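# Move one bottle from the cabinet onto the bench

## Task

Remove a single bottle from the cabinet and leave it standing upright on the bench, while the other two bottles remain inside the cabinet.

## Robot and tools

ROBOT AND FRAME. Two arms, left_arm and right_arm, each ride their own carriage (left_rail, right_rail) on one shared floor track that runs along y at x = 0. left_rail is always the carriage on the +y side; the names do not match image sides. Each arm base sits at x = 0, y = its carriage's position_m, z = 0.04 m, facing +x. Scene frame: fixed to the table, table top at z = 0, +x is the direction the arms face, +y is to their left, +z is up, y = 0 at the track centre. The table starts at x = 0.17 m. Each gripper's fingers point along its own +z and close along its own y; end_effector_position is the spot between the closed pads, and the fingertips extend roughly 33 mm past it (9 mm when wide open).

execute_actions(actions, cameras). actions is a list run in order. Each action may hold "rows", "steps", "until" and rail commands. rows: 1 to 15 rows, each applied for one control step (1/30 s). Every row is a single list of 18 numbers in [-1, 1] covering both arms: left dx, dy, dz, rx, ry, rz, left gripper position, force_limit, speed, then the same nine for the right arm. The six pose numbers are an offset, not a pose: measured from that arm's Hand target as it stood when the action began, expressed in that Hand target's own axes; 1.0 equals 0.6 m or 180 degrees, and rx, ry, rz form one rotation vector. All rows of one action count from the same start, but each new action starts from the updated Hand target, so repeating an offset moves further. Six zeros hold an arm at its Hand target. The gripper numbers are absolute settings: position +1 fully open (140 mm), about -0.8 pads touching, -1 close until blocked; force_limit from -1 (about 14 N) to +1 (about 58 N); speed from -1 (about 30 mm/s) to +1 (about 250 mm/s). To leave a gripper unchanged, resend its previous three numbers. steps: 1 to 450, default 15, at least the number of rows; after the last row the arm keeps heading for the last target. until: stops the action when rail conditions hold, e.g. {"right_rail": {"position_status": ["!=", "moving"]}} or {"all": {"status": "ended"}}; it reads only the rails. Rail commands: {"left_rail": {"position_m": p}} where p is an absolute track position (left_rail -0.8 to 1.5 m, right_rail -1.5 to 0.8 m); optional speed_m_s 0.01 to 1, acceleration_factor 0.1 to 1; {"stop": true} brakes. Keep the carriages at least 0.78 m apart. Let a carriage arrive before aiming its gripper at a scene point. cameras: list of names (cam_high, cam_low, cam_front, cam_side, cam_left_wrist, cam_right_wrist) or ["all"]; an empty actions list returns all images.

move(target, speed, blend, stop_force, zero, blocking, cameras). target is one 18-number row laid out as above, or a list of up to 15 such rows; every row is an offset from the same current Hand targets, not from the previous row. The robot plans straight paths. speed: top path speed in m/s, 0.002 to 3.6 (default 0.25), one value or one per target. blend: corner rounding in metres for a list. stop_force: 3 to 120 N, ends an arm's path when its wrist senses that much push; useful for touching down gently, but omit it when pulling away from something. zero: whether to re-zero before the move (default true). blocking=false returns early; then use wait or stop before new rows or moves. The result adds a move: line with the ending (done, off_target, moving, held, fault) and any limits (paced, held).

wait(seconds 0 to 10), stop() to brake a running move, zoom_image(camera, region [x0, y0, x1, y1] in pixels, at most 504 by 504), zero_wrist_force(arm), finished_scene(scene 1 or 2) which ends the scene irreversibly.

RESULTS. Per arm: end_effector_position (m), end_effector_quat_wxyz, velocities, Hand target (base for the next offsets), Tool commands, gripper object_status (0 moving, 1 blocked while opening, 2 blocked while closing = likely holding, 3 reached command or pads met) and position_measured in counts (3 open, about 139 at 60 mm, 200 at 20 mm, 230 closed). Joint positions list rail then six joints; joint torques include gravity. Wrist force and torque are in the gripper's own axes. Wrist depth gives a 7 by 7 grid of distances for each wrist camera. Rails report position_m, position_status (moving, done, contact_stop, time_out, stopped, stopped_with_arm, stopped_for_other_arm, stopped_for_other_carriage) and position_answer (taken or not_taken).

HANDLING TIPS. Grip with the outer quarter of the pads; deep grips let fingers fold and hold narrow parts poorly. Confirm object_status 2 after closing. Ramp row offsets gradually (about 0.01 per row) instead of jumping. Commanded orientation is clipped to 32 degrees from the current one per step. Approach around, not through, an arm's own base.

AVOID. Anything falling off the table or being set on the track or metal strip fails the task. Do not drop parts, release them while moving, or slam into the cabinet, table or other arm; contact between the arms, including closing a gripper on the other's fingers, can fail the scene. A net force near 150 N or joint contact torque at its limit (139 N m large joints, 26 N m wrist joints) stops the arm for 10 s. Commanding past a firm contact can fault the stiff arms. Hold heavy parts near their middle, and avoid long stretched holds that overheat motors. Leave the other two bottles undisturbed in the cabinet.

Each tool is called after "Request:" in YAML: its name, and indented under it one key for each argument.

## Session

Request:
execute_actions:
  actions: []

Scene clock: 0.00 s.
left_arm: end_effector_position=(+0.3456, +1.0254, +0.5800) position_measured=3 object_status=3 end_effector_quat_wxyz=(+0.000, +0.000, +1.000, +0.000) | right_arm: end_effector_position=(+0.3456, -1.1114, +0.5800) position_measured=3 object_status=3 end_effector_quat_wxyz=(+0.000, +0.000, +1.000, +0.000)
Joint positions: left_arm=[0.998 -0.316 -1.725 0.971 -0.816 -1.571 -0.316] | right_arm=[-1.139 -0.316 -1.725 0.971 -0.816 -1.571 -0.316]
Joint velocities: within noise
Joint torques (N m): no reading
Wrist force (N): no reading
Wrist torque (N m): no reading
Wrist force, peak (N): no reading
Wrist depth (mm): cam_left_wrist=[665 659 648 648 633 631 624 / 692 671 698 672 671 667 656 / 726 738 722 718 731 703 690 / 769 141 762 759 731 - 126 / - 131 817 809 795 769 120 / - 875 859 856 844 838 844 / - 1913 1929 1853 1883 1824 1824] | cam_right_wrist=[611 614 584 628 636 647 634 / 636 640 661 680 640 667 - / 663 684 706 695 641 709 - / 108 137 745 711 - 140 113 / 105 745 789 795 789 - 102 / 1578 1758 854 848 1743 1965 97 / 1758 1787 1817 1787 1864 1832 -]
Hand target: left_arm +0.3456, +1.0254, +0.5800; +0.000, +0.000, +1.000, +0.000 | right_arm +0.3456, -1.1114, +0.5800; +0.000, +0.000, +1.000, +0.000
Tool commands: left_gripper/position=+1.0 left_gripper/force_limit=+1.0 left_gripper/speed=+1.0 right_gripper/position=+1.0 right_gripper/force_limit=+1.0 right_gripper/speed=+1.0
left_rail: position_m=0.998 position_status=done
right_rail: position_m=-1.139 position_status=done

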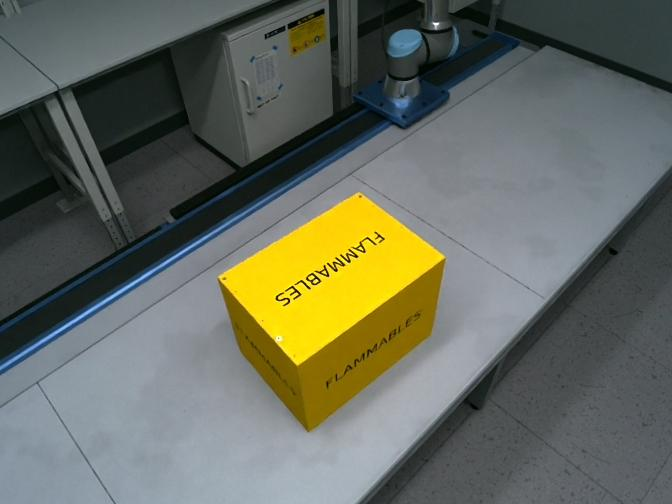

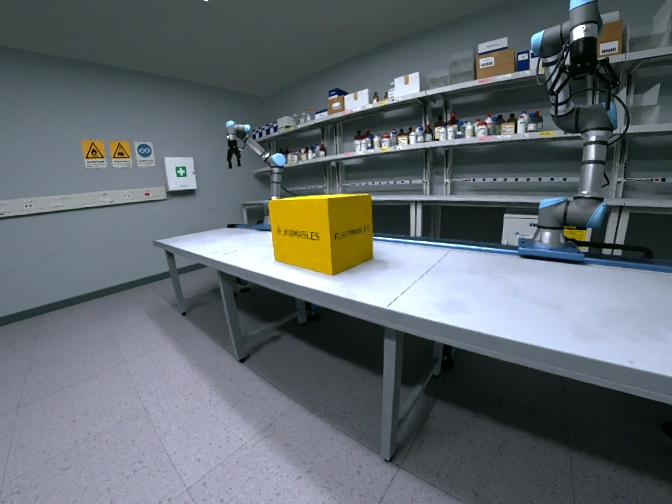

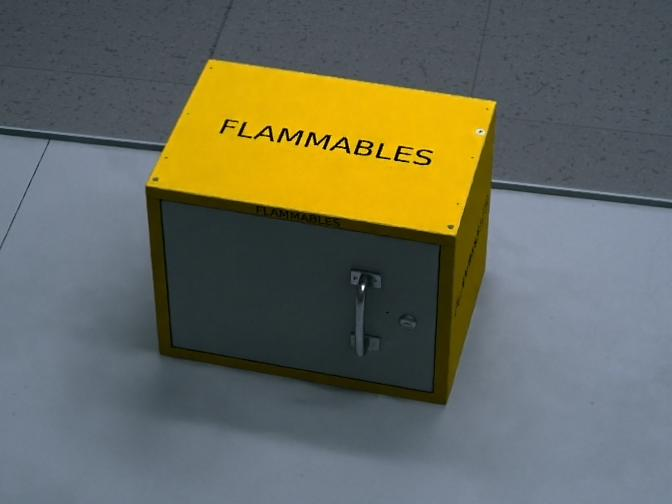

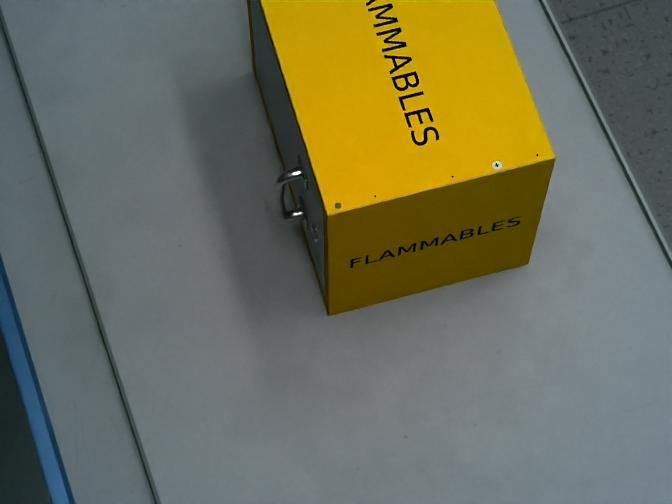

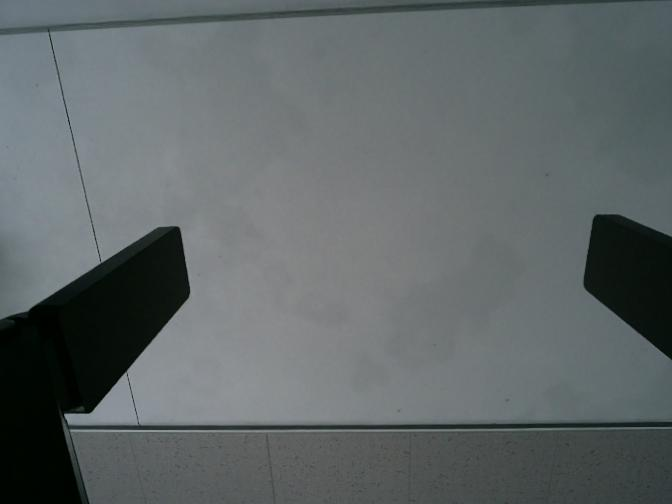

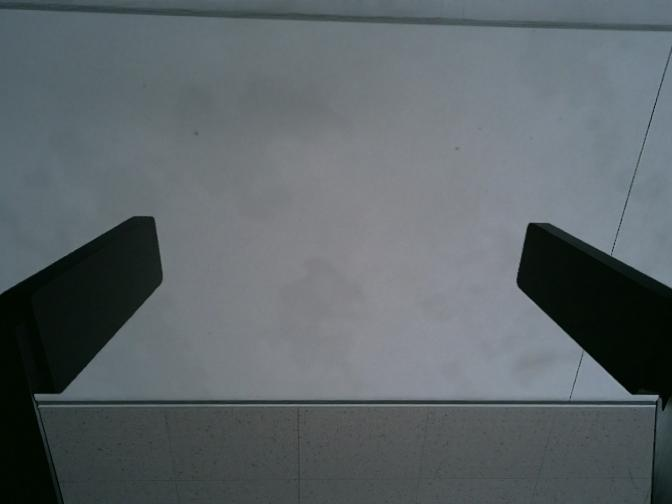

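Request:
zoom_image:
  camera: "cam_front"
  region: [300, 240, 470, 400]

Request:
zoom_image:
  camera: "cam_side"
  region: [230, 130, 380, 260]

Request:
zoom_image:
  camera: "cam_front"
  region: [130, 40, 520, 420]

Scaled by 2.965 from the camera's 672x504 image, which has a finer 960x720 frame.

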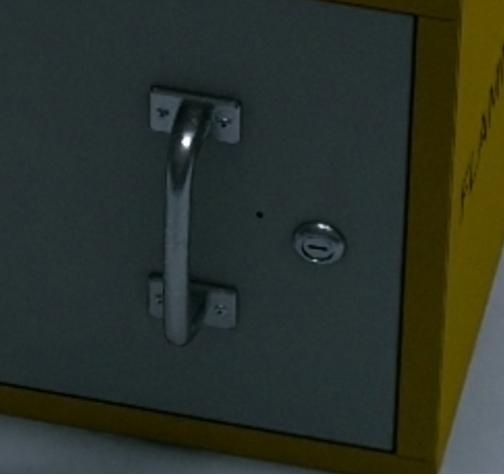

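Scaled by 3.360 from the camera's 672x504 image, which has a finer 960x720 frame.

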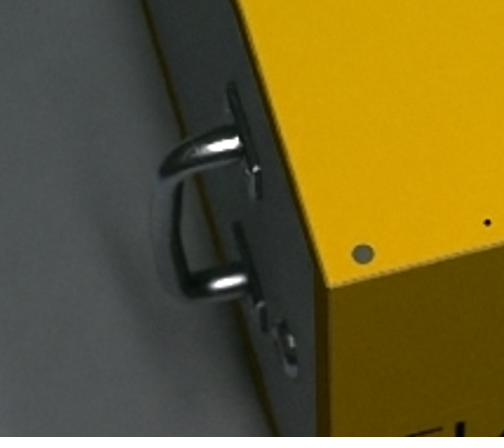

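Scaled by 1.292 from the camera's 672x504 image, which has a finer 960x720 frame.

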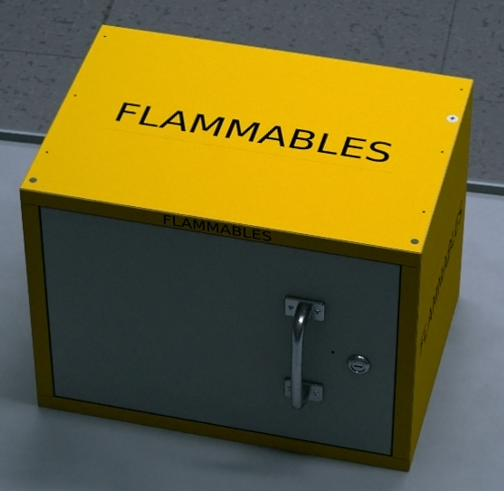

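Request:
execute_actions:
  actions:
    - {"left_rail": {"position_m": 0.70, "speed_m_s": 0.3, "acceleration_factor": 0.5}, "right_rail": {"position_m": -0.60, "speed_m_s": 0.3, "acceleration_factor": 0.5}, "steps": 120, "until": {"all": {"status": "ended"}}}

Scene clock: 17.60 s.
left_arm: end_effector_position=(+0.3456, +0.7272, +0.5800) position_measured=3 object_status=3 end_effector_quat_wxyz=(+0.000, +0.000, +1.000, +0.000) | right_arm: end_effector_position=(+0.3456, -0.5728, +0.5800) position_measured=3 object_status=3 end_effector_quat_wxyz=(+0.000, +0.000, +1.000, +0.000)
Joint positions: left_arm=[0.7 -0.316 -1.725 0.971 -0.816 -1.571 -0.316] | right_arm=[-0.6 -0.316 -1.725 0.971 -0.816 -1.571 -0.316]
Joint torques (N m): left_arm=[-0.62 -14.83 -21.49 -2.98 0.25 0.12] | right_arm=[-1.2 -12.14 -16.84 -2.75 0.05 -0.03]
Wrist force (N): left_arm=[-0.4 -0.1 0.3] | right_arm=[0.0 0.0 0.0]
Wrist torque (N m): left_arm=[-0.02 0.09 0.00] | right_arm=[0.01 -0.01 0.00]
Wrist force, peak (N): left_arm=[-0.3 1.0 -0.5] | right_arm=[0.1 -1.2 0.0]
Wrist depth (mm): cam_left_wrist=[669 657 648 638 641 629 624 / 688 684 684 680 672 665 648 / 733 724 718 726 692 700 686 / 698 141 759 745 735 747 126 / - 131 801 784 795 787 120 / - 875 862 856 945 820 850 / - 1994 1883 1929 1810 1839 1839] | cam_right_wrist=[607 609 627 616 618 641 640 / 651 625 649 653 628 643 - / 680 684 - 709 702 735 - / 108 133 738 728 713 146 512 / 105 851 798 813 - - 102 / 1663 1663 1743 1676 1663 1702 97 / 1832 1787 1832 1880 1848 1880 -]
Hand target: left_arm +0.3456, +0.7272, +0.5800; +0.000, +0.000, +1.000, +0.000 | right_arm +0.3456, -0.5728, +0.5800; +0.000, +0.000, +1.000, +0.000
Tool commands: left_gripper/position=+1.0 left_gripper/force_limit=+1.0 left_gripper/speed=+1.0 right_gripper/position=+1.0 right_gripper/force_limit=+1.0 right_gripper/speed=+1.0
left_rail: position_m=0.700 speed_m_s=0.30 position_status=done
right_rail: position_m=-0.600 speed_m_s=0.30 position_status=done

Request:
move:
  target: [0.1593, -0.795, 0.3, 0, -0.3333, 0, 1, 1, 1, 0, 0, 0, 0, 0, 0, 1, 1, 1]
  speed: 0.2
  cameras: ["cam_left_wrist", "cam_front"]

Scene clock: 21.13 s.
left_arm: end_effector_position=(+0.2500, +0.2504, +0.4000) position_measured=3 object_status=3 end_effector_quat_wxyz=(+0.500, +0.000, +0.866, +0.000) | right_arm: end_effector_position=(+0.3456, -0.5728, +0.5800) position_measured=3 object_status=3 end_effector_quat_wxyz=(+0.000, +0.000, +1.000, +0.000)
Joint positions: left_arm=[0.7 -1.915 -1.684 1.732 -1.091 -0.618 -2.192] | right_arm=[-0.6 -0.316 -1.725 0.971 -0.816 -1.571 -0.316]
Joint torques (N m): left_arm=[5.78 -12 -35.55 -0.45 3.99 -1.38] | right_arm=[-0.88 -12.09 -16.89 -2.72 -0.04 -0.19]
Wrist force (N): left_arm=[0.8 -1.0 -0.2] | right_arm=[0.1 -0.2 0.3]
Wrist torque (N m): left_arm=[-0.14 -0.21 0.32] | right_arm=[-0.05 -0.01 0.00]
Wrist force, peak (N): left_arm=[1.8 -2.5 -0.2] | right_arm=[0.4 -0.3 0.3]
Wrist depth (mm): cam_left_wrist=[418 419 418 421 619 624 624 / 398 404 404 404 823 826 826 / 391 392 396 394 3461 3362 3411 / 458 142 541 544 - - 126 / - 122 - - - - 120 / - - - - - 5740 4358 / - - - - - - -] | cam_right_wrist=[618 634 614 627 619 628 628 / - - 651 625 665 643 665 / 686 691 - - - 709 682 / 697 133 - - 716 146 506 / 105 772 786 - - 825 101 / 1663 1965 1601 1729 1743 882 97 / 1817 1817 1802 1848 1817 1832 -]
Hand target: left_arm +0.2500, +0.2502, +0.4000; +0.500, +0.000, +0.866, +0.000 | right_arm +0.3456, -0.5728, +0.5800; +0.000, +0.000, +1.000, +0.000
Off the commanded pose: left_arm 0.000 m, 0 deg | right_arm 0.000 m, 0 deg.
left_rail: position_m=0.700 speed_m_s=0.30 position_status=done
right_rail: position_m=-0.600 speed_m_s=0.30 position_status=done
move: done
camera_calibration:
cam_left_wrist: T_world_to_cam=[[0.0592736, 0.998119, 0.0156803, -0.251947], [0.175469, -0.0258811, 0.984145, -0.429759], [0.982699, -0.0555824, -0.176673, -0.0167586], [0, 0, 0, 1]] pos_world=[0.106812, 0.239419, 0.423935]
Images, in order (width x height): cam_front 672x504, cam_left_wrist 672x504.

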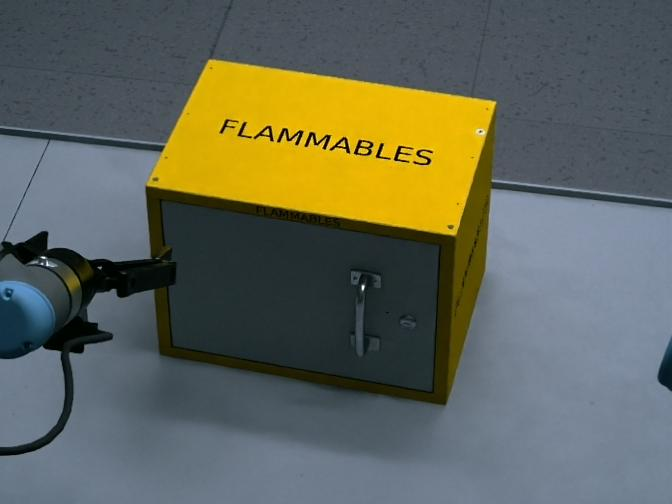

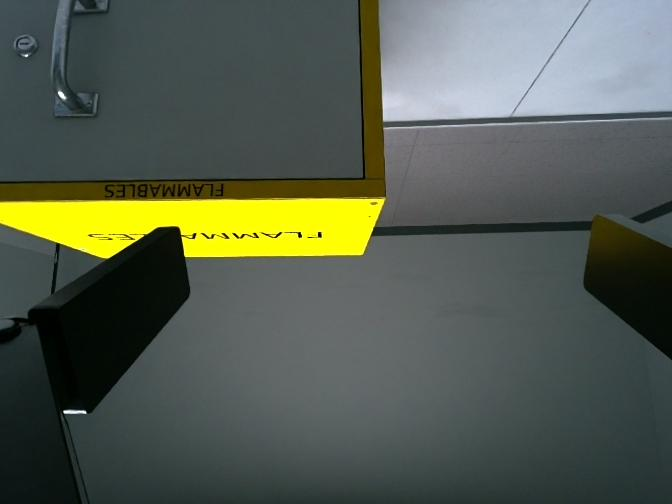

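Request:
move:
  target: [0.2253, -0.4503, 0.2398, 0, 0, 0, -0.2, 1, 1, 0, 0, 0, 0, 0, 0, 1, 1, 1]
  speed: 0.2
  cameras: ["cam_left_wrist", "cam_front", "cam_side"]

Scene clock: 25.33 s.
left_arm: end_effector_position=(+0.3070, -0.0198, +0.2110) position_measured=154 object_status=3 end_effector_quat_wxyz=(+0.500, +0.000, +0.866, +0.000) | right_arm: end_effector_position=(+0.3456, -0.5728, +0.5800) position_measured=3 object_status=3 end_effector_quat_wxyz=(+0.000, +0.000, +1.000, +0.000)
Joint positions: left_arm=[0.7 -1.705 -0.938 1.347 -1.753 -0.539 -1.834] | right_arm=[-0.6 -0.316 -1.725 0.971 -0.816 -1.571 -0.316]
Joint torques (N m): left_arm=[5.87 -45.19 -35.53 -4.12 4.67 1.49] | right_arm=[-1.16 -11.57 -17.1 -2.62 0 -0.2]
Wrist force (N): left_arm=[1.2 -1.6 -0.1] | right_arm=[0.0 -0.2 0.1]
Wrist torque (N m): left_arm=[-0.27 -0.29 0.18] | right_arm=[-0.05 0.00 0.00]
Wrist force, peak (N): left_arm=[1.7 -2.2 0.6] | right_arm=[0.3 -0.4 -0.3]
Wrist depth (mm): cam_left_wrist=[332 334 329 330 330 333 326 / 437 439 322 323 326 327 327 / 715 709 312 311 312 314 316 / 4279 3989 300 298 298 304 306 / - 83 87 291 292 105 87 / - - 61 285 286 - - / - - - - - - -] | cam_right_wrist=[596 616 627 621 612 618 651 / 651 638 640 673 640 - - / - 680 - - 695 716 751 / - 137 735 761 - 140 112 / 105 786 - 735 844 786 102 / 1676 858 1590 1578 1772 1817 97 / 1758 1832 1832 1802 1817 1930 -]
Hand target: left_arm +0.3070, -0.0199, +0.2110; +0.500, +0.000, +0.866, +0.000 | right_arm +0.3456, -0.5728, +0.5800; +0.000, +0.000, +1.000, +0.000
Off the commanded pose: left_arm 0.000 m, 0 deg | right_arm 0.000 m, 0 deg.
left_rail: position_m=0.700 speed_m_s=0.30 position_status=done
right_rail: position_m=-0.600 speed_m_s=0.30 position_status=done
move: done
camera_calibration:
cam_left_wrist: T_world_to_cam=[[0.0592682, 0.998119, 0.015699, 0.0173333], [0.175257, -0.0258865, 0.984182, -0.260608], [0.982737, -0.0555794, -0.176461, -0.121157], [0, 0, 0, 1]] pos_world=[0.163712, -0.0307808, 0.234834]
Images, in order (width x height): cam_front 672x504, cam_side 672x504, cam_left_wrist 672x504.

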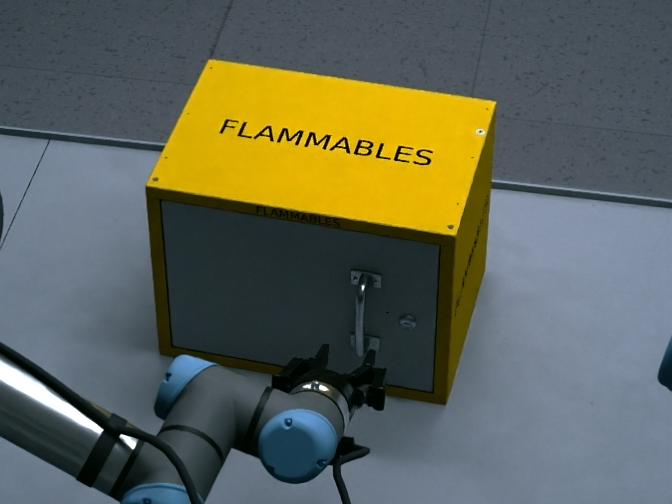

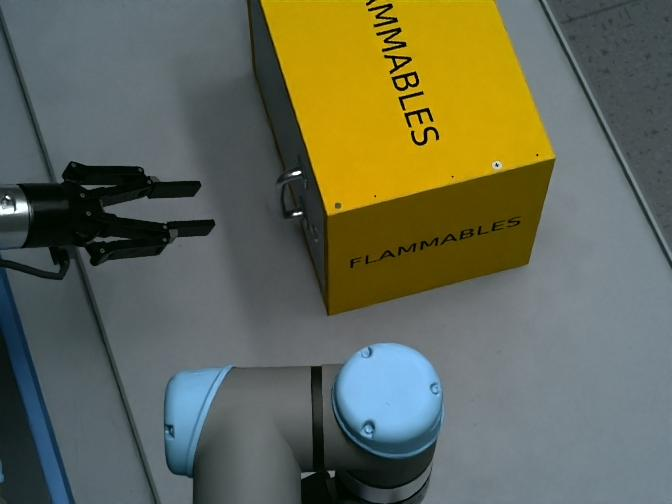

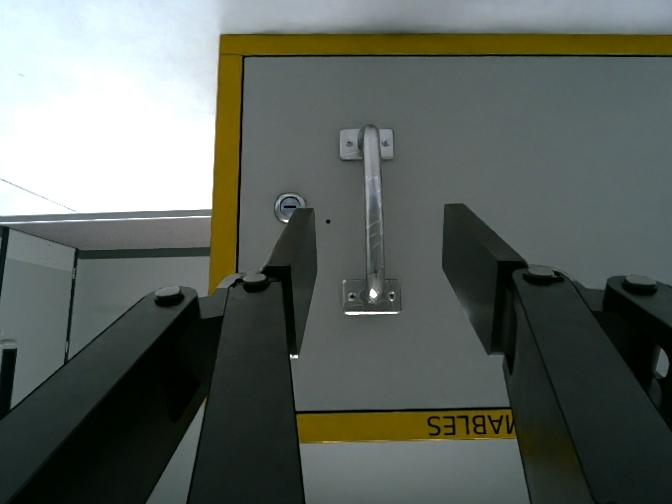

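Request:
move:
  target: [-0.02, 0.0017, 0.1333, 0, 0, 0, -0.2, 1, 1, 0, 0, 0, 0, 0, 0, 1, 1, 1]
  speed: 0.1
  cameras: ["cam_left_wrist", "cam_front", "cam_side"]

Scene clock: 36.10 s.
left_arm: end_effector_position=(+0.3822, -0.0189, +0.1815) position_measured=154 object_status=3 end_effector_quat_wxyz=(+0.500, +0.000, +0.866, +0.000) | right_arm: end_effector_position=(+0.3456, -0.5728, +0.5800) position_measured=3 object_status=3 end_effector_quat_wxyz=(+0.000, +0.000, +1.000, +0.000)
Joint positions: left_arm=[0.7 -1.599 -0.878 1.377 -2.02 -0.524 -1.628] | right_arm=[-0.6 -0.316 -1.725 0.971 -0.816 -1.571 -0.316]
Joint torques (N m): left_arm=[5.48 -44.16 -13.16 -4.38 0.65 1.42] | right_arm=[-0.88 -11.91 -16.9 -2.61 -0.1 -0.25]
Wrist force (N): left_arm=[0.8 -1.3 -0.1] | right_arm=[0.0 -0.3 0.2]
Wrist torque (N m): left_arm=[-0.18 -0.20 0.19] | right_arm=[-0.06 0.00 0.00]
Wrist force, peak (N): left_arm=[1.1 -1.6 -0.8] | right_arm=[0.6 -0.3 0.0]
Wrist depth (mm): cam_left_wrist=[288 278 249 250 251 252 253 / 380 356 241 241 242 242 244 / 547 470 233 231 233 235 236 / 694 225 225 223 165 226 228 / - 83 87 213 217 105 87 / - - 61 212 213 - - / - - - 205 206 - -] | cam_right_wrist=[621 619 612 621 614 625 640 / 638 - - 665 657 - 678 / 684 - 713 740 713 - - / 713 128 - 772 745 140 497 / 105 795 783 767 822 - 102 / 1601 841 1729 1787 872 1772 97 / 1802 1787 1817 1802 1930 1880 -]
Hand target: left_arm +0.3823, -0.0189, +0.1814; +0.500, +0.000, +0.866, +0.000 | right_arm +0.3456, -0.5728, +0.5800; +0.000, +0.000, +1.000, +0.000
Off the commanded pose: left_arm 0.000 m, 0 deg | right_arm 0.000 m, 0 deg.
left_rail: position_m=0.700 speed_m_s=0.30 position_status=done
right_rail: position_m=-0.600 speed_m_s=0.30 position_status=done
move: done
camera_calibration:
cam_left_wrist: T_world_to_cam=[[0.0591681, 0.998124, 0.0157234, 0.0124563], [0.175066, -0.0258821, 0.984216, -0.244611], [0.982777, -0.0554816, -0.176269, -0.200377], [0, 0, 0, 1]] pos_world=[0.239012, -0.0298812, 0.205234]
Images, in order (width x height): cam_front 672x504, cam_side 672x504, cam_left_wrist 672x504.

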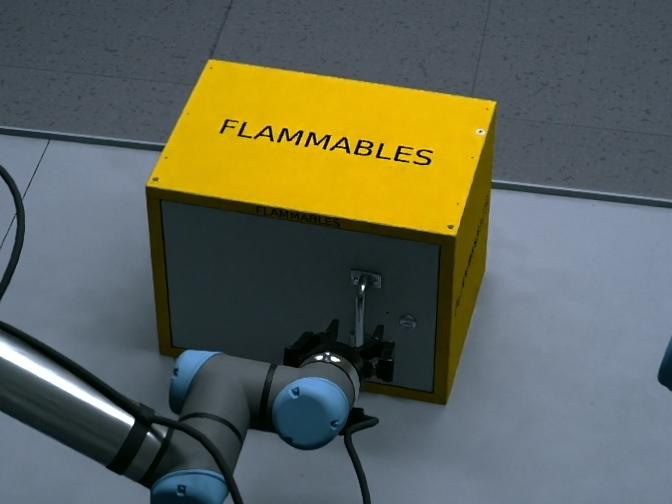

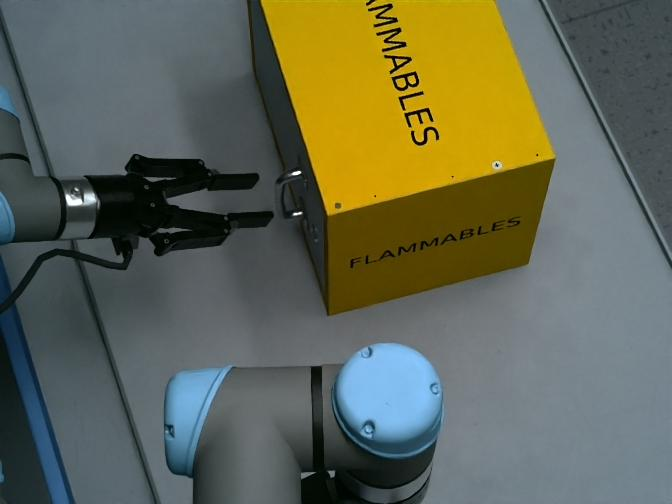

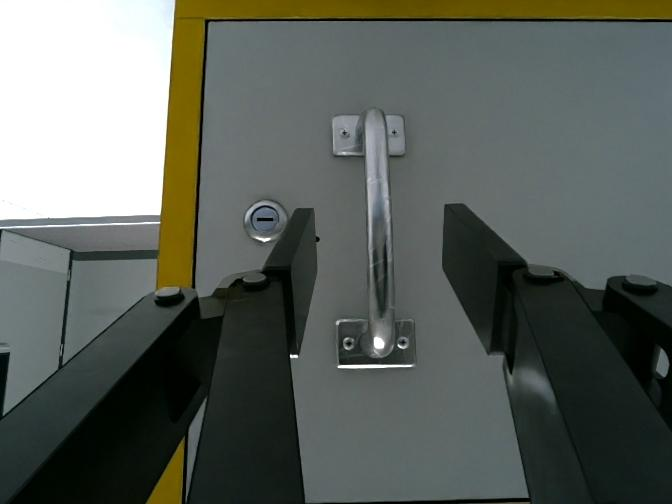

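Request:
move:
  target: [0.0, 0.0, 0.0678, 0, 0, 0, -0.2, 1, 1, 0, 0, 0, 0, 0, 0, 1, 1, 1]
  speed: 0.05
  stop_force: 12
  cameras: ["cam_left_wrist", "cam_front", "cam_side"]

Scene clock: 39.00 s.
left_arm: end_effector_position=(+0.4175, -0.0189, +0.1611) position_measured=154 object_status=3 end_effector_quat_wxyz=(+0.500, +0.000, +0.866, +0.000) | right_arm: end_effector_position=(+0.3456, -0.5728, +0.5800) position_measured=3 object_status=3 end_effector_quat_wxyz=(+0.000, +0.000, +1.000, +0.000)
Joint positions: left_arm=[0.7 -1.55 -0.83 1.375 -2.151 -0.524 -1.53] | right_arm=[-0.6 -0.316 -1.725 0.971 -0.816 -1.571 -0.316]
Joint torques (N m): left_arm=[6.82 -44.61 -30.49 -4.8 0.55 1.35] | right_arm=[-1.05 -11.78 -16.92 -2.49 -0.06 -0.26]
Wrist force (N): left_arm=[1.1 -1.2 0.0] | right_arm=[0.2 -0.1 0.2]
Wrist torque (N m): left_arm=[-0.18 -0.28 0.21] | right_arm=[-0.02 -0.05 0.00]
Wrist force, peak (N): left_arm=[1.0 -1.6 -0.5] | right_arm=[0.5 -0.1 0.4]
Wrist depth (mm): cam_left_wrist=[260 212 210 211 211 212 213 / 342 203 203 203 204 204 205 / 449 196 196 195 197 197 198 / 4129 188 187 187 163 190 192 / - 83 87 181 182 105 87 / - - 61 177 178 - - / - - - 173 174 - -] | cam_right_wrist=[607 611 611 627 638 636 641 / 643 638 645 - 636 663 671 / 780 688 723 684 693 700 738 / 108 133 716 697 673 140 522 / 105 - - 795 813 819 102 / 1716 838 1787 1802 882 1787 97 / 1802 1802 1848 1832 1864 1948 -]
Hand target: left_arm +0.4175, -0.0189, +0.1610; +0.500, +0.000, +0.866, +0.000 | right_arm +0.3456, -0.5728, +0.5800; +0.000, +0.000, +1.000, +0.000
Off the commanded pose: left_arm 0.000 m, 0 deg | right_arm 0.000 m, 0 deg.
left_rail: position_m=0.700 speed_m_s=0.30 position_status=done
right_rail: position_m=-0.600 speed_m_s=0.30 position_status=done
move: done
camera_calibration:
cam_left_wrist: T_world_to_cam=[[0.0592682, 0.998119, 0.015699, 0.0106649], [0.175257, -0.0258865, 0.984182, -0.230759], [0.982737, -0.0555794, -0.176461, -0.238621], [0, 0, 0, 1]] pos_world=[0.274312, -0.0298808, 0.184834]
Images, in order (width x height): cam_front 672x504, cam_side 672x504, cam_left_wrist 672x504.

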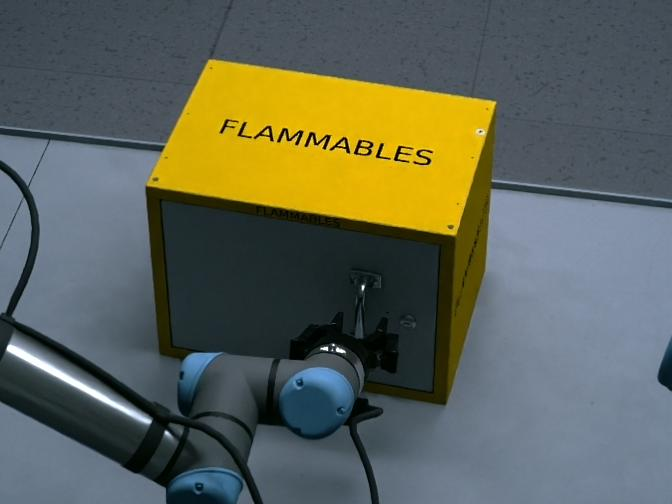

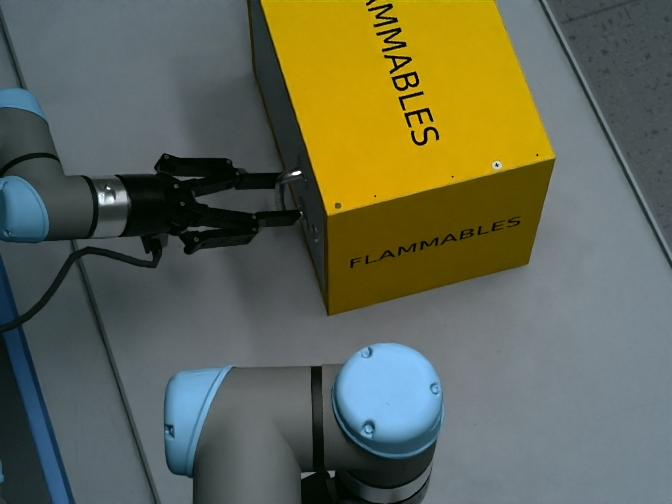

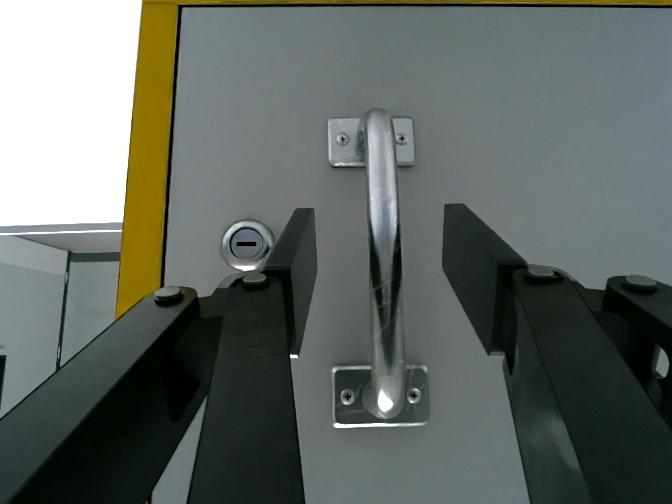

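Request:
execute_actions:
  actions:
    - {"rows": [[0,0,0,0,0,0,-1,0.0,-1,0,0,0,0,0,0,1,1,1]], "steps": 75}
  cameras: ["cam_left_wrist", "cam_side"]

Scene clock: 42.03 s.
left_arm: end_effector_position=(+0.4175, -0.0189, +0.1610) position_measured=214 object_status=2 end_effector_quat_wxyz=(+0.500, +0.000, +0.866, +0.000) | right_arm: end_effector_position=(+0.3456, -0.5728, +0.5800) position_measured=3 object_status=3 end_effector_quat_wxyz=(+0.000, +0.000, +1.000, +0.000)
Joint positions: left_arm=[0.7 -1.55 -0.83 1.375 -2.151 -0.524 -1.53] | right_arm=[-0.6 -0.316 -1.725 0.971 -0.816 -1.571 -0.316]
Joint torques (N m): left_arm=[-18.46 -46.56 -22.91 -7.46 1.63 2.04] | right_arm=[-1.09 -11.93 -16.61 -2.41 -0.2 -0.4]
Wrist force (N): left_arm=[-1.2 25.8 -3.9] | right_arm=[0.3 -0.2 -0.2]
Wrist torque (N m): left_arm=[-0.46 -0.25 0.10] | right_arm=[-0.03 -0.06 0.00]
Wrist force, peak (N): left_arm=[1.6 25.1 -10.0] | right_arm=[0.4 0.0 0.4]
Wrist depth (mm): cam_left_wrist=[259 211 210 211 211 212 213 / 341 204 203 204 204 204 205 / 495 196 196 194 197 198 198 / 676 188 188 149 149 191 191 / 5116 184 82 80 89 82 86 / - - 72 63 - - 68 / - - 69 - - - 64] | cam_right_wrist=[606 614 - 623 594 632 643 / 645 641 653 651 657 716 - / 713 688 691 669 713 - 697 / 108 133 730 745 767 140 549 / 105 775 789 792 795 810 102 / 1590 1650 1802 1743 1613 1729 97 / 1817 1832 1880 1817 1930 1848 -]
Hand target: left_arm +0.4175, -0.0189, +0.1610; +0.500, +0.000, +0.866, +0.000 | right_arm +0.3456, -0.5728, +0.5800; +0.000, +0.000, +1.000, +0.000
Off the commanded pose: left_arm 0.000 m, 0 deg | right_arm 0.000 m, 0 deg.
left_rail: position_m=0.700 speed_m_s=0.30 position_status=done
right_rail: position_m=-0.600 speed_m_s=0.30 position_status=done
camera_calibration:
cam_left_wrist: T_world_to_cam=[[0.0591693, 0.998124, 0.0157126, 0.01069], [0.17526, -0.0258826, 0.984182, -0.23076], [0.982743, -0.0554796, -0.176462, -0.23862], [0, 0, 0, 1]] pos_world=[0.274312, -0.0298812, 0.184834]
Images, in order (width x height): cam_side 672x504, cam_left_wrist 672x504.

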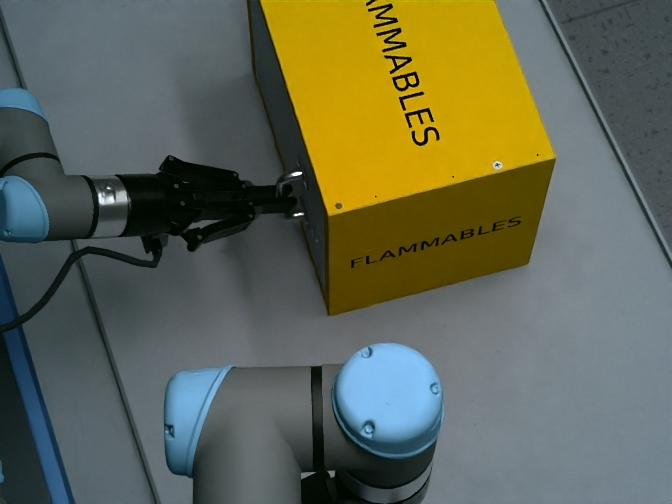

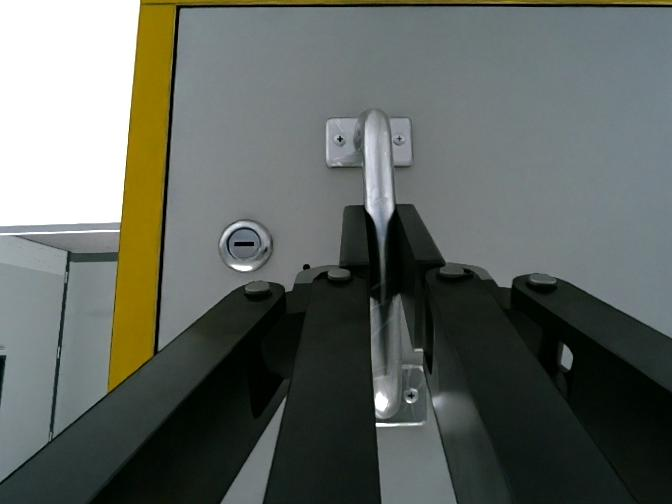

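Request:
execute_actions:
  actions:
    - {"rows": [[0,0.0017,0,0,0,0,-1,0.0,-1,0,0,0,0,0,0,1,1,1]], "steps": 20}

Scene clock: 43.10 s.
left_arm: end_effector_position=(+0.4174, -0.0180, +0.1611) position_measured=214 object_status=2 end_effector_quat_wxyz=(+0.500, +0.000, +0.866, +0.000) end_effector_velocity=(+0.000, +0.001, +0.000) end_effector_angular_velocity=(-0.001, -0.001, +0.000) | right_arm: end_effector_position=(+0.3456, -0.5728, +0.5800) position_measured=3 object_status=3 end_effector_quat_wxyz=(+0.000, +0.000, +1.000, +0.000)
Joint positions: left_arm=[0.7 -1.55 -0.833 1.379 -2.153 -0.524 -1.53] | right_arm=[-0.6 -0.316 -1.725 0.971 -0.816 -1.571 -0.316]
Joint velocities: left_arm=[0.001 0 0.001 0 -0.002 0.001 0] | right_arm=[within noise]
Joint torques (N m): left_arm=[12.9 -64.21 -6.39 -1.48 2.86 1.68] | right_arm=[-1.03 -11.74 -17.08 -2.42 -0.14 -0.48]
Wrist force (N): left_arm=[2.1 -20.9 -0.5] | right_arm=[0.1 -0.3 0.2]
Wrist torque (N m): left_arm=[0.18 -0.24 0.27] | right_arm=[-0.06 -0.03 0.00]
Wrist force, peak (N): left_arm=[-1.2 26.0 -3.9] | right_arm=[0.3 -0.2 0.2]
Wrist depth (mm): cam_left_wrist=[259 212 210 210 212 212 212 / 342 203 203 204 204 204 205 / 490 196 195 194 197 198 198 / 713 189 188 149 150 191 192 / - 184 82 80 89 82 86 / - - 72 63 - - 68 / - - 69 - - - 64] | cam_right_wrist=[697 627 628 618 632 636 638 / 671 647 678 651 661 641 671 / 676 676 691 767 697 - 659 / - 137 723 743 - 146 514 / 105 780 792 725 - 148 102 / 1743 1638 1848 1758 1729 1676 - / 1864 1880 1802 1817 1880 1930 -]
Hand target: left_arm +0.4175, -0.0180, +0.1610; +0.500, +0.000, +0.866, +0.000 | right_arm +0.3456, -0.5728, +0.5800; +0.000, +0.000, +1.000, +0.000
Off the commanded pose: left_arm 0.000 m, 0 deg | right_arm 0.000 m, 0 deg.
left_rail: position_m=0.700 speed_m_s=0.30 position_status=done
right_rail: position_m=-0.600 speed_m_s=0.30 position_status=done

Request:
execute_actions:
  actions:
    - {"rows": [[0,-0.00075,0,0,0,0,-1,0.0,-1,0,0,0,0,0,0,1,1,1]], "steps": 15}

Request:
execute_actions:
  actions:
    - {"rows": [[0.0012,0.0003,-0.0022,0,0,0,-1,0.0,-1,0,0,0,0,0,0,1,1,1],[0.0025,0.0006,-0.00433,0,0,0,-1,0.0,-1,0,0,0,0,0,0,1,1,1]], "steps": 20}

Scene clock: 44.83 s.
left_arm: end_effector_position=(+0.4176, -0.0183, +0.1610) position_measured=214 object_status=2 end_effector_quat_wxyz=(+0.500, +0.000, +0.866, +0.000) | right_arm: end_effector_position=(+0.3456, -0.5728, +0.5800) position_measured=3 object_status=3 end_effector_quat_wxyz=(+0.000, +0.000, +1.000, +0.000)
Joint positions: left_arm=[0.7 -1.55 -0.832 1.377 -2.152 -0.524 -1.53] | right_arm=[-0.6 -0.316 -1.725 0.971 -0.816 -1.571 -0.316]
Joint torques (N m): left_arm=[5.86 -46.33 -30.2 -0.52 4.04 0.74] | right_arm=[-0.86 -11.59 -16.99 -2.26 -0.12 -0.46]
Wrist force (N): left_arm=[1.6 -6.0 -3.1] | right_arm=[0.1 -0.3 0.0]
Wrist torque (N m): left_arm=[-0.04 -0.22 0.23] | right_arm=[-0.05 -0.02 0.00]
Wrist force, peak (N): left_arm=[2.9 -25.7 -1.8] | right_arm=[0.0 -0.7 0.0]
Wrist depth (mm): cam_left_wrist=[259 212 210 210 212 212 213 / 342 204 203 204 204 205 205 / 498 196 196 195 197 198 198 / 3858 189 189 141 149 191 191 / 3922 184 82 80 89 82 86 / - - 72 63 - - 68 / - - 69 - - - 64] | cam_right_wrist=[606 618 578 614 640 625 606 / 638 619 663 659 671 632 661 / - - - - 721 - 709 / 721 137 753 - - 140 503 / 105 139 807 780 - - 102 / 1663 1432 1913 1817 1880 1676 - / 1787 1817 1848 1802 1817 1880 -]
Hand target: left_arm +0.4175, -0.0183, +0.1610; +0.500, +0.000, +0.866, +0.000 | right_arm +0.3456, -0.5728, +0.5800; +0.000, +0.000, +1.000, +0.000
Off the commanded pose: left_arm 0.000 m, 0 deg | right_arm 0.000 m, 0 deg.
left_rail: position_m=0.700 speed_m_s=0.30 position_status=done
right_rail: position_m=-0.600 speed_m_s=0.30 position_status=done

Scene clock: 45.70 s.
left_arm: end_effector_position=(+0.4145, -0.0179, +0.1610) position_measured=214 object_status=2 end_effector_quat_wxyz=(+0.500, +0.000, +0.866, +0.000) | right_arm: end_effector_position=(+0.3456, -0.5728, +0.5800) position_measured=3 object_status=3 end_effector_quat_wxyz=(+0.000, +0.000, +1.000, +0.000)
Joint positions: left_arm=[0.7 -1.554 -0.835 1.38 -2.145 -0.524 -1.538] | right_arm=[-0.6 -0.316 -1.725 0.971 -0.816 -1.571 -0.316]
Joint torques (N m): left_arm=[-12.1 -63.06 -14.88 -1.36 3.71 -1.08] | right_arm=[-0.92 -11.74 -16.66 -2.4 -0.3 -0.55]
Wrist force (N): left_arm=[-2.2 -0.5 2.7] | right_arm=[0.2 0.1 0.3]
Wrist torque (N m): left_arm=[-0.17 -0.08 0.35] | right_arm=[0.03 -0.04 0.00]
Wrist force, peak (N): left_arm=[-0.7 -8.8 1.4] | right_arm=[0.4 -0.3 0.1]
Wrist depth (mm): cam_left_wrist=[260 216 209 211 212 213 214 / 342 206 201 203 205 205 206 / 500 196 195 195 197 198 200 / 3180 191 187 149 138 192 193 / - 186 82 80 89 82 86 / - - 72 63 - - 68 / - - 69 - - - 64] | cam_right_wrist=[591 599 612 621 614 638 643 / - 643 641 661 663 693 - / 682 680 697 718 - 695 - / 108 127 743 713 - 140 503 / 105 801 792 804 813 792 102 / 1716 1772 1638 1567 844 1965 - / 1832 1832 1848 1880 1832 1848 -]
Hand target: left_arm +0.4145, -0.0180, +0.1610; +0.500, +0.000, +0.866, +0.000 | right_arm +0.3456, -0.5728, +0.5800; +0.000, +0.000, +1.000, +0.000
Off the commanded pose: left_arm 0.000 m, 0 deg | right_arm 0.000 m, 0 deg.
left_rail: position_m=0.700 speed_m_s=0.30 position_status=done
right_rail: position_m=-0.600 speed_m_s=0.30 position_status=done

Request:
move:
  target: [0.00833, 0.0037, -0.01443, 0, 0, 0, -1, 0.0, -1, 0, 0, 0, 0, 0, 0, 1, 1, 1]
  speed: 0.03
  cameras: ["cam_left_wrist", "cam_side"]

Scene clock: 47.00 s.
left_arm: end_effector_position=(+0.4046, -0.0158, +0.1610) position_measured=214 object_status=2 end_effector_quat_wxyz=(+0.500, +0.000, +0.866, +0.000) | right_arm: end_effector_position=(+0.3456, -0.5728, +0.5800) position_measured=3 object_status=3 end_effector_quat_wxyz=(+0.000, +0.000, +1.000, +0.000)
Joint positions: left_arm=[0.7 -1.568 -0.846 1.394 -2.124 -0.524 -1.565] | right_arm=[-0.6 -0.316 -1.725 0.971 -0.816 -1.571 -0.316]
Joint torques (N m): left_arm=[-9.67 -61.81 -13.9 -0.95 3.98 -1.54] | right_arm=[-1.16 -11.36 -17.01 -2.35 -0.18 -0.55]
Wrist force (N): left_arm=[-1.4 -3.6 2.6] | right_arm=[-0.1 -0.1 0.2]
Wrist torque (N m): left_arm=[-0.10 -0.13 0.43] | right_arm=[-0.02 0.02 0.00]
Wrist force, peak (N): left_arm=[-1.5 -3.5 2.6] | right_arm=[0.2 -0.5 0.3]
Wrist depth (mm): cam_left_wrist=[259 237 207 211 212 217 220 / 343 216 200 203 206 209 213 / 498 208 194 195 198 201 205 / 4615 187 185 149 150 195 198 / - 182 82 80 89 82 86 / - - 72 63 - - 68 / - - 69 - - - 64] | cam_right_wrist=[599 612 632 623 628 628 634 / 643 651 682 653 653 - 667 / 709 725 680 - 709 711 - / 108 127 730 - 813 140 530 / 105 769 - - 819 - 102 / 1802 1729 1758 1613 1787 1702 97 / 1817 1772 1848 1864 1864 1948 -]
Hand target: left_arm +0.4045, -0.0158, +0.1610; +0.500, +0.000, +0.866, +0.000 | right_arm +0.3456, -0.5728, +0.5800; +0.000, +0.000, +1.000, +0.000
Off the commanded pose: left_arm 0.000 m, 0 deg | right_arm 0.000 m, 0 deg.
left_rail: position_m=0.700 speed_m_s=0.30 position_status=done
right_rail: position_m=-0.600 speed_m_s=0.30 position_status=done
move: done
camera_calibration:
cam_left_wrist: T_world_to_cam=[[0.0592672, 0.998119, 0.0156936, 0.00823675], [0.175257, -0.0258811, 0.984182, -0.228416], [0.982737, -0.0555793, -0.176461, -0.225766], [0, 0, 0, 1]] pos_world=[0.261412, -0.0266808, 0.184834]
Images, in order (width x height): cam_side 672x504, cam_left_wrist 672x504.

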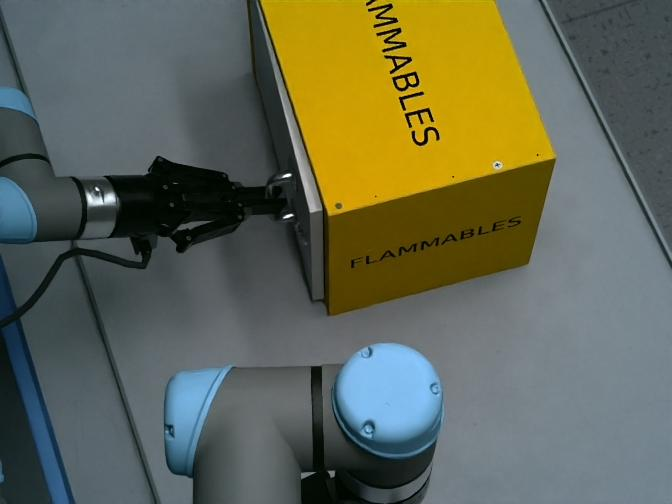

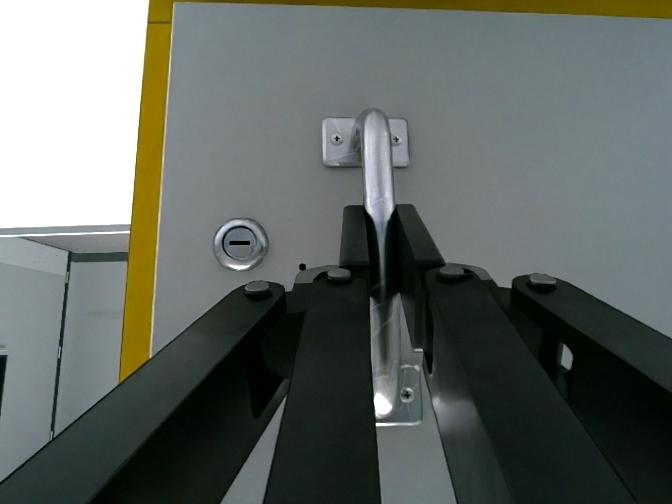

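Request:
move:
  target: [0.01592, 0.01083, -0.02757, 0.02406, 0, 0.01389, -1, 0.0, -1, 0, 0, 0, 0, 0, 0, 1, 1, 1]
  speed: 0.03

Scene clock: 50.43 s.
left_arm: end_effector_position=(+0.3854, -0.0093, +0.1611) position_measured=214 object_status=2 end_effector_quat_wxyz=(+0.499, +0.038, +0.865, -0.022) | right_arm: end_effector_position=(+0.3456, -0.5728, +0.5800) position_measured=3 object_status=3 end_effector_quat_wxyz=(+0.000, +0.000, +1.000, +0.000)
Joint positions: left_arm=[0.7 -1.595 -0.897 1.52 -2.303 -0.527 -1.445] | right_arm=[-0.6 -0.316 -1.725 0.971 -0.816 -1.571 -0.316]
Joint torques (N m): left_arm=[-7.03 -61.47 -14.4 -4.17 0.84 1.38] | right_arm=[-1.09 -11.75 -16.76 -2.24 -0.29 -0.6]
Wrist force (N): left_arm=[0.7 -5.6 1.7] | right_arm=[0.0 -0.1 -0.1]
Wrist torque (N m): left_arm=[-0.31 -0.02 0.25] | right_arm=[-0.01 -0.01 0.00]
Wrist force, peak (N): left_arm=[1.5 -13.0 1.4] | right_arm=[0.2 -0.2 0.5]
Wrist depth (mm): cam_left_wrist=[260 260 208 211 212 215 218 / 338 320 201 203 206 208 210 / 494 195 194 195 198 200 203 / - 187 187 149 150 194 196 / - - 82 80 89 82 86 / - - 72 63 - - 68 / - - 69 - - - 64] | cam_right_wrist=[- 616 630 621 599 634 632 / 651 649 693 657 653 671 659 / - - 697 700 704 713 702 / 716 137 - - 738 146 527 / 105 769 738 813 - 813 102 / 1663 1676 1729 1716 1772 872 97 / 1802 1817 1913 1758 1880 1930 -]
Hand target: left_arm +0.3854, -0.0093, +0.1611; +0.499, +0.038, +0.865, -0.022 | right_arm +0.3456, -0.5728, +0.5800; +0.000, +0.000, +1.000, +0.000
Off the commanded pose: left_arm 0.000 m, 0 deg | right_arm 0.000 m, 0 deg.
left_rail: position_m=0.700 speed_m_s=0.30 position_status=done
right_rail: position_m=-0.600 speed_m_s=0.30 position_status=done
move: done

Request:
move:
  target: [0.01898, 0.01195, -0.03288, 0.02406, 0, 0.01389, -1, 0.0, -1, 0, 0, 0, 0, 0, 0, 1, 1, 1]
  speed: 0.04

Scene clock: 52.57 s.
left_arm: end_effector_position=(+0.3634, -0.0002, +0.1611) position_measured=214 object_status=2 end_effector_quat_wxyz=(+0.498, +0.075, +0.863, -0.044) | right_arm: end_effector_position=(+0.3456, -0.5728, +0.5800) position_measured=3 object_status=3 end_effector_quat_wxyz=(+0.000, +0.000, +1.000, +0.000)
Joint positions: left_arm=[0.7 -1.625 -0.947 1.642 -2.47 -0.536 -1.334] | right_arm=[-0.6 -0.316 -1.725 0.971 -0.816 -1.571 -0.316]
Joint torques (N m): left_arm=[-11.66 -62.19 -14.95 -5.98 0.84 1.91] | right_arm=[-0.91 -11.99 -16.96 -2.3 -0.29 -0.73]
Wrist force (N): left_arm=[1.6 -1.0 3.9] | right_arm=[0.1 -0.2 0.0]
Wrist torque (N m): left_arm=[-0.40 0.11 0.22] | right_arm=[-0.04 -0.03 0.00]
Wrist force, peak (N): left_arm=[3.2 -12.0 1.6] | right_arm=[0.3 -0.1 0.4]
Wrist depth (mm): cam_left_wrist=[260 249 208 210 212 216 218 / 340 323 201 203 205 208 211 / 494 456 194 195 197 200 204 / 764 187 186 150 150 194 196 / 3180 - 82 80 89 82 86 / - - 72 63 - - 68 / - - 69 - - - 64] | cam_right_wrist=[- 596 591 594 627 630 647 / - - - 657 634 653 651 / - 684 - - 693 709 725 / 700 137 704 775 767 140 503 / 105 780 807 789 801 - 102 / 1772 1491 858 1702 1758 1689 97 / 1772 1832 1817 1864 1913 1864 -]
Hand target: left_arm +0.3633, -0.0001, +0.1611; +0.498, +0.075, +0.863, -0.044 | right_arm +0.3456, -0.5728, +0.5800; +0.000, +0.000, +1.000, +0.000
Off the commanded pose: left_arm 0.000 m, 0 deg | right_arm 0.000 m, 0 deg.
left_rail: position_m=0.700 speed_m_s=0.30 position_status=done
right_rail: position_m=-0.600 speed_m_s=0.30 position_status=done
move: done

Request:
move:
  target: [0.02271, 0.01507, -0.03933, 0.02887, 0, 0.01667, -1, 0.0, -1, 0, 0, 0, 0, 0, 0, 1, 1, 1]
  speed: 0.04

Scene clock: 54.90 s.
left_arm: end_effector_position=(+0.3381, +0.0135, +0.1611) position_measured=214 object_status=2 end_effector_quat_wxyz=(+0.495, +0.120, +0.858, -0.070) end_effector_velocity=(+0.000, +0.000, +0.001) end_effector_angular_velocity=(-0.003, +0.000, -0.002) | right_arm: end_effector_position=(+0.3456, -0.5728, +0.5800) position_measured=3 object_status=3 end_effector_quat_wxyz=(+0.000, +0.000, +1.000, +0.000)
Joint positions: left_arm=[0.7 -1.66 -1.003 1.781 -2.664 -0.554 -1.204] | right_arm=[-0.6 -0.316 -1.725 0.971 -0.816 -1.571 -0.316]
Joint velocities: left_arm=[0 0 -0.002 0.002 -0.005 -0.001 0.002] | right_arm=[within noise]
Joint torques (N m): left_arm=[-8.51 -60.18 -12.53 -5.96 1.95 1.67] | right_arm=[-1.09 -11.95 -17.02 -2.15 -0.31 -0.63]
Wrist force (N): left_arm=[4.9 -4.0 5.1] | right_arm=[0.2 -0.2 0.1]
Wrist torque (N m): left_arm=[-0.41 0.06 0.22] | right_arm=[-0.05 -0.05 0.00]
Wrist force, peak (N): left_arm=[5.2 -15.6 2.4] | right_arm=[0.3 -0.3 0.5]
Wrist depth (mm): cam_left_wrist=[259 260 208 211 214 216 218 / 342 320 201 203 205 208 211 / 495 456 194 194 197 200 203 / - 188 186 149 150 193 196 / - - 82 80 89 82 86 / - - 72 63 - - 68 / - - 69 - - - 64] | cam_right_wrist=[604 616 614 604 601 625 634 / 638 645 649 691 676 - 651 / 688 - 684 688 655 - 700 / 697 133 - - - 140 596 / 105 - 780 801 804 - 102 / 1663 1729 1817 2002 1948 1676 97 / 1743 1729 1817 1832 1880 1864 -]
Hand target: left_arm +0.3381, +0.0135, +0.1611; +0.495, +0.121, +0.858, -0.070 | right_arm +0.3456, -0.5728, +0.5800; +0.000, +0.000, +1.000, +0.000
Off the commanded pose: left_arm 0.000 m, 0 deg | right_arm 0.000 m, 0 deg.
left_rail: position_m=0.700 speed_m_s=0.30 position_status=done
right_rail: position_m=-0.600 speed_m_s=0.30 position_status=done
move: done


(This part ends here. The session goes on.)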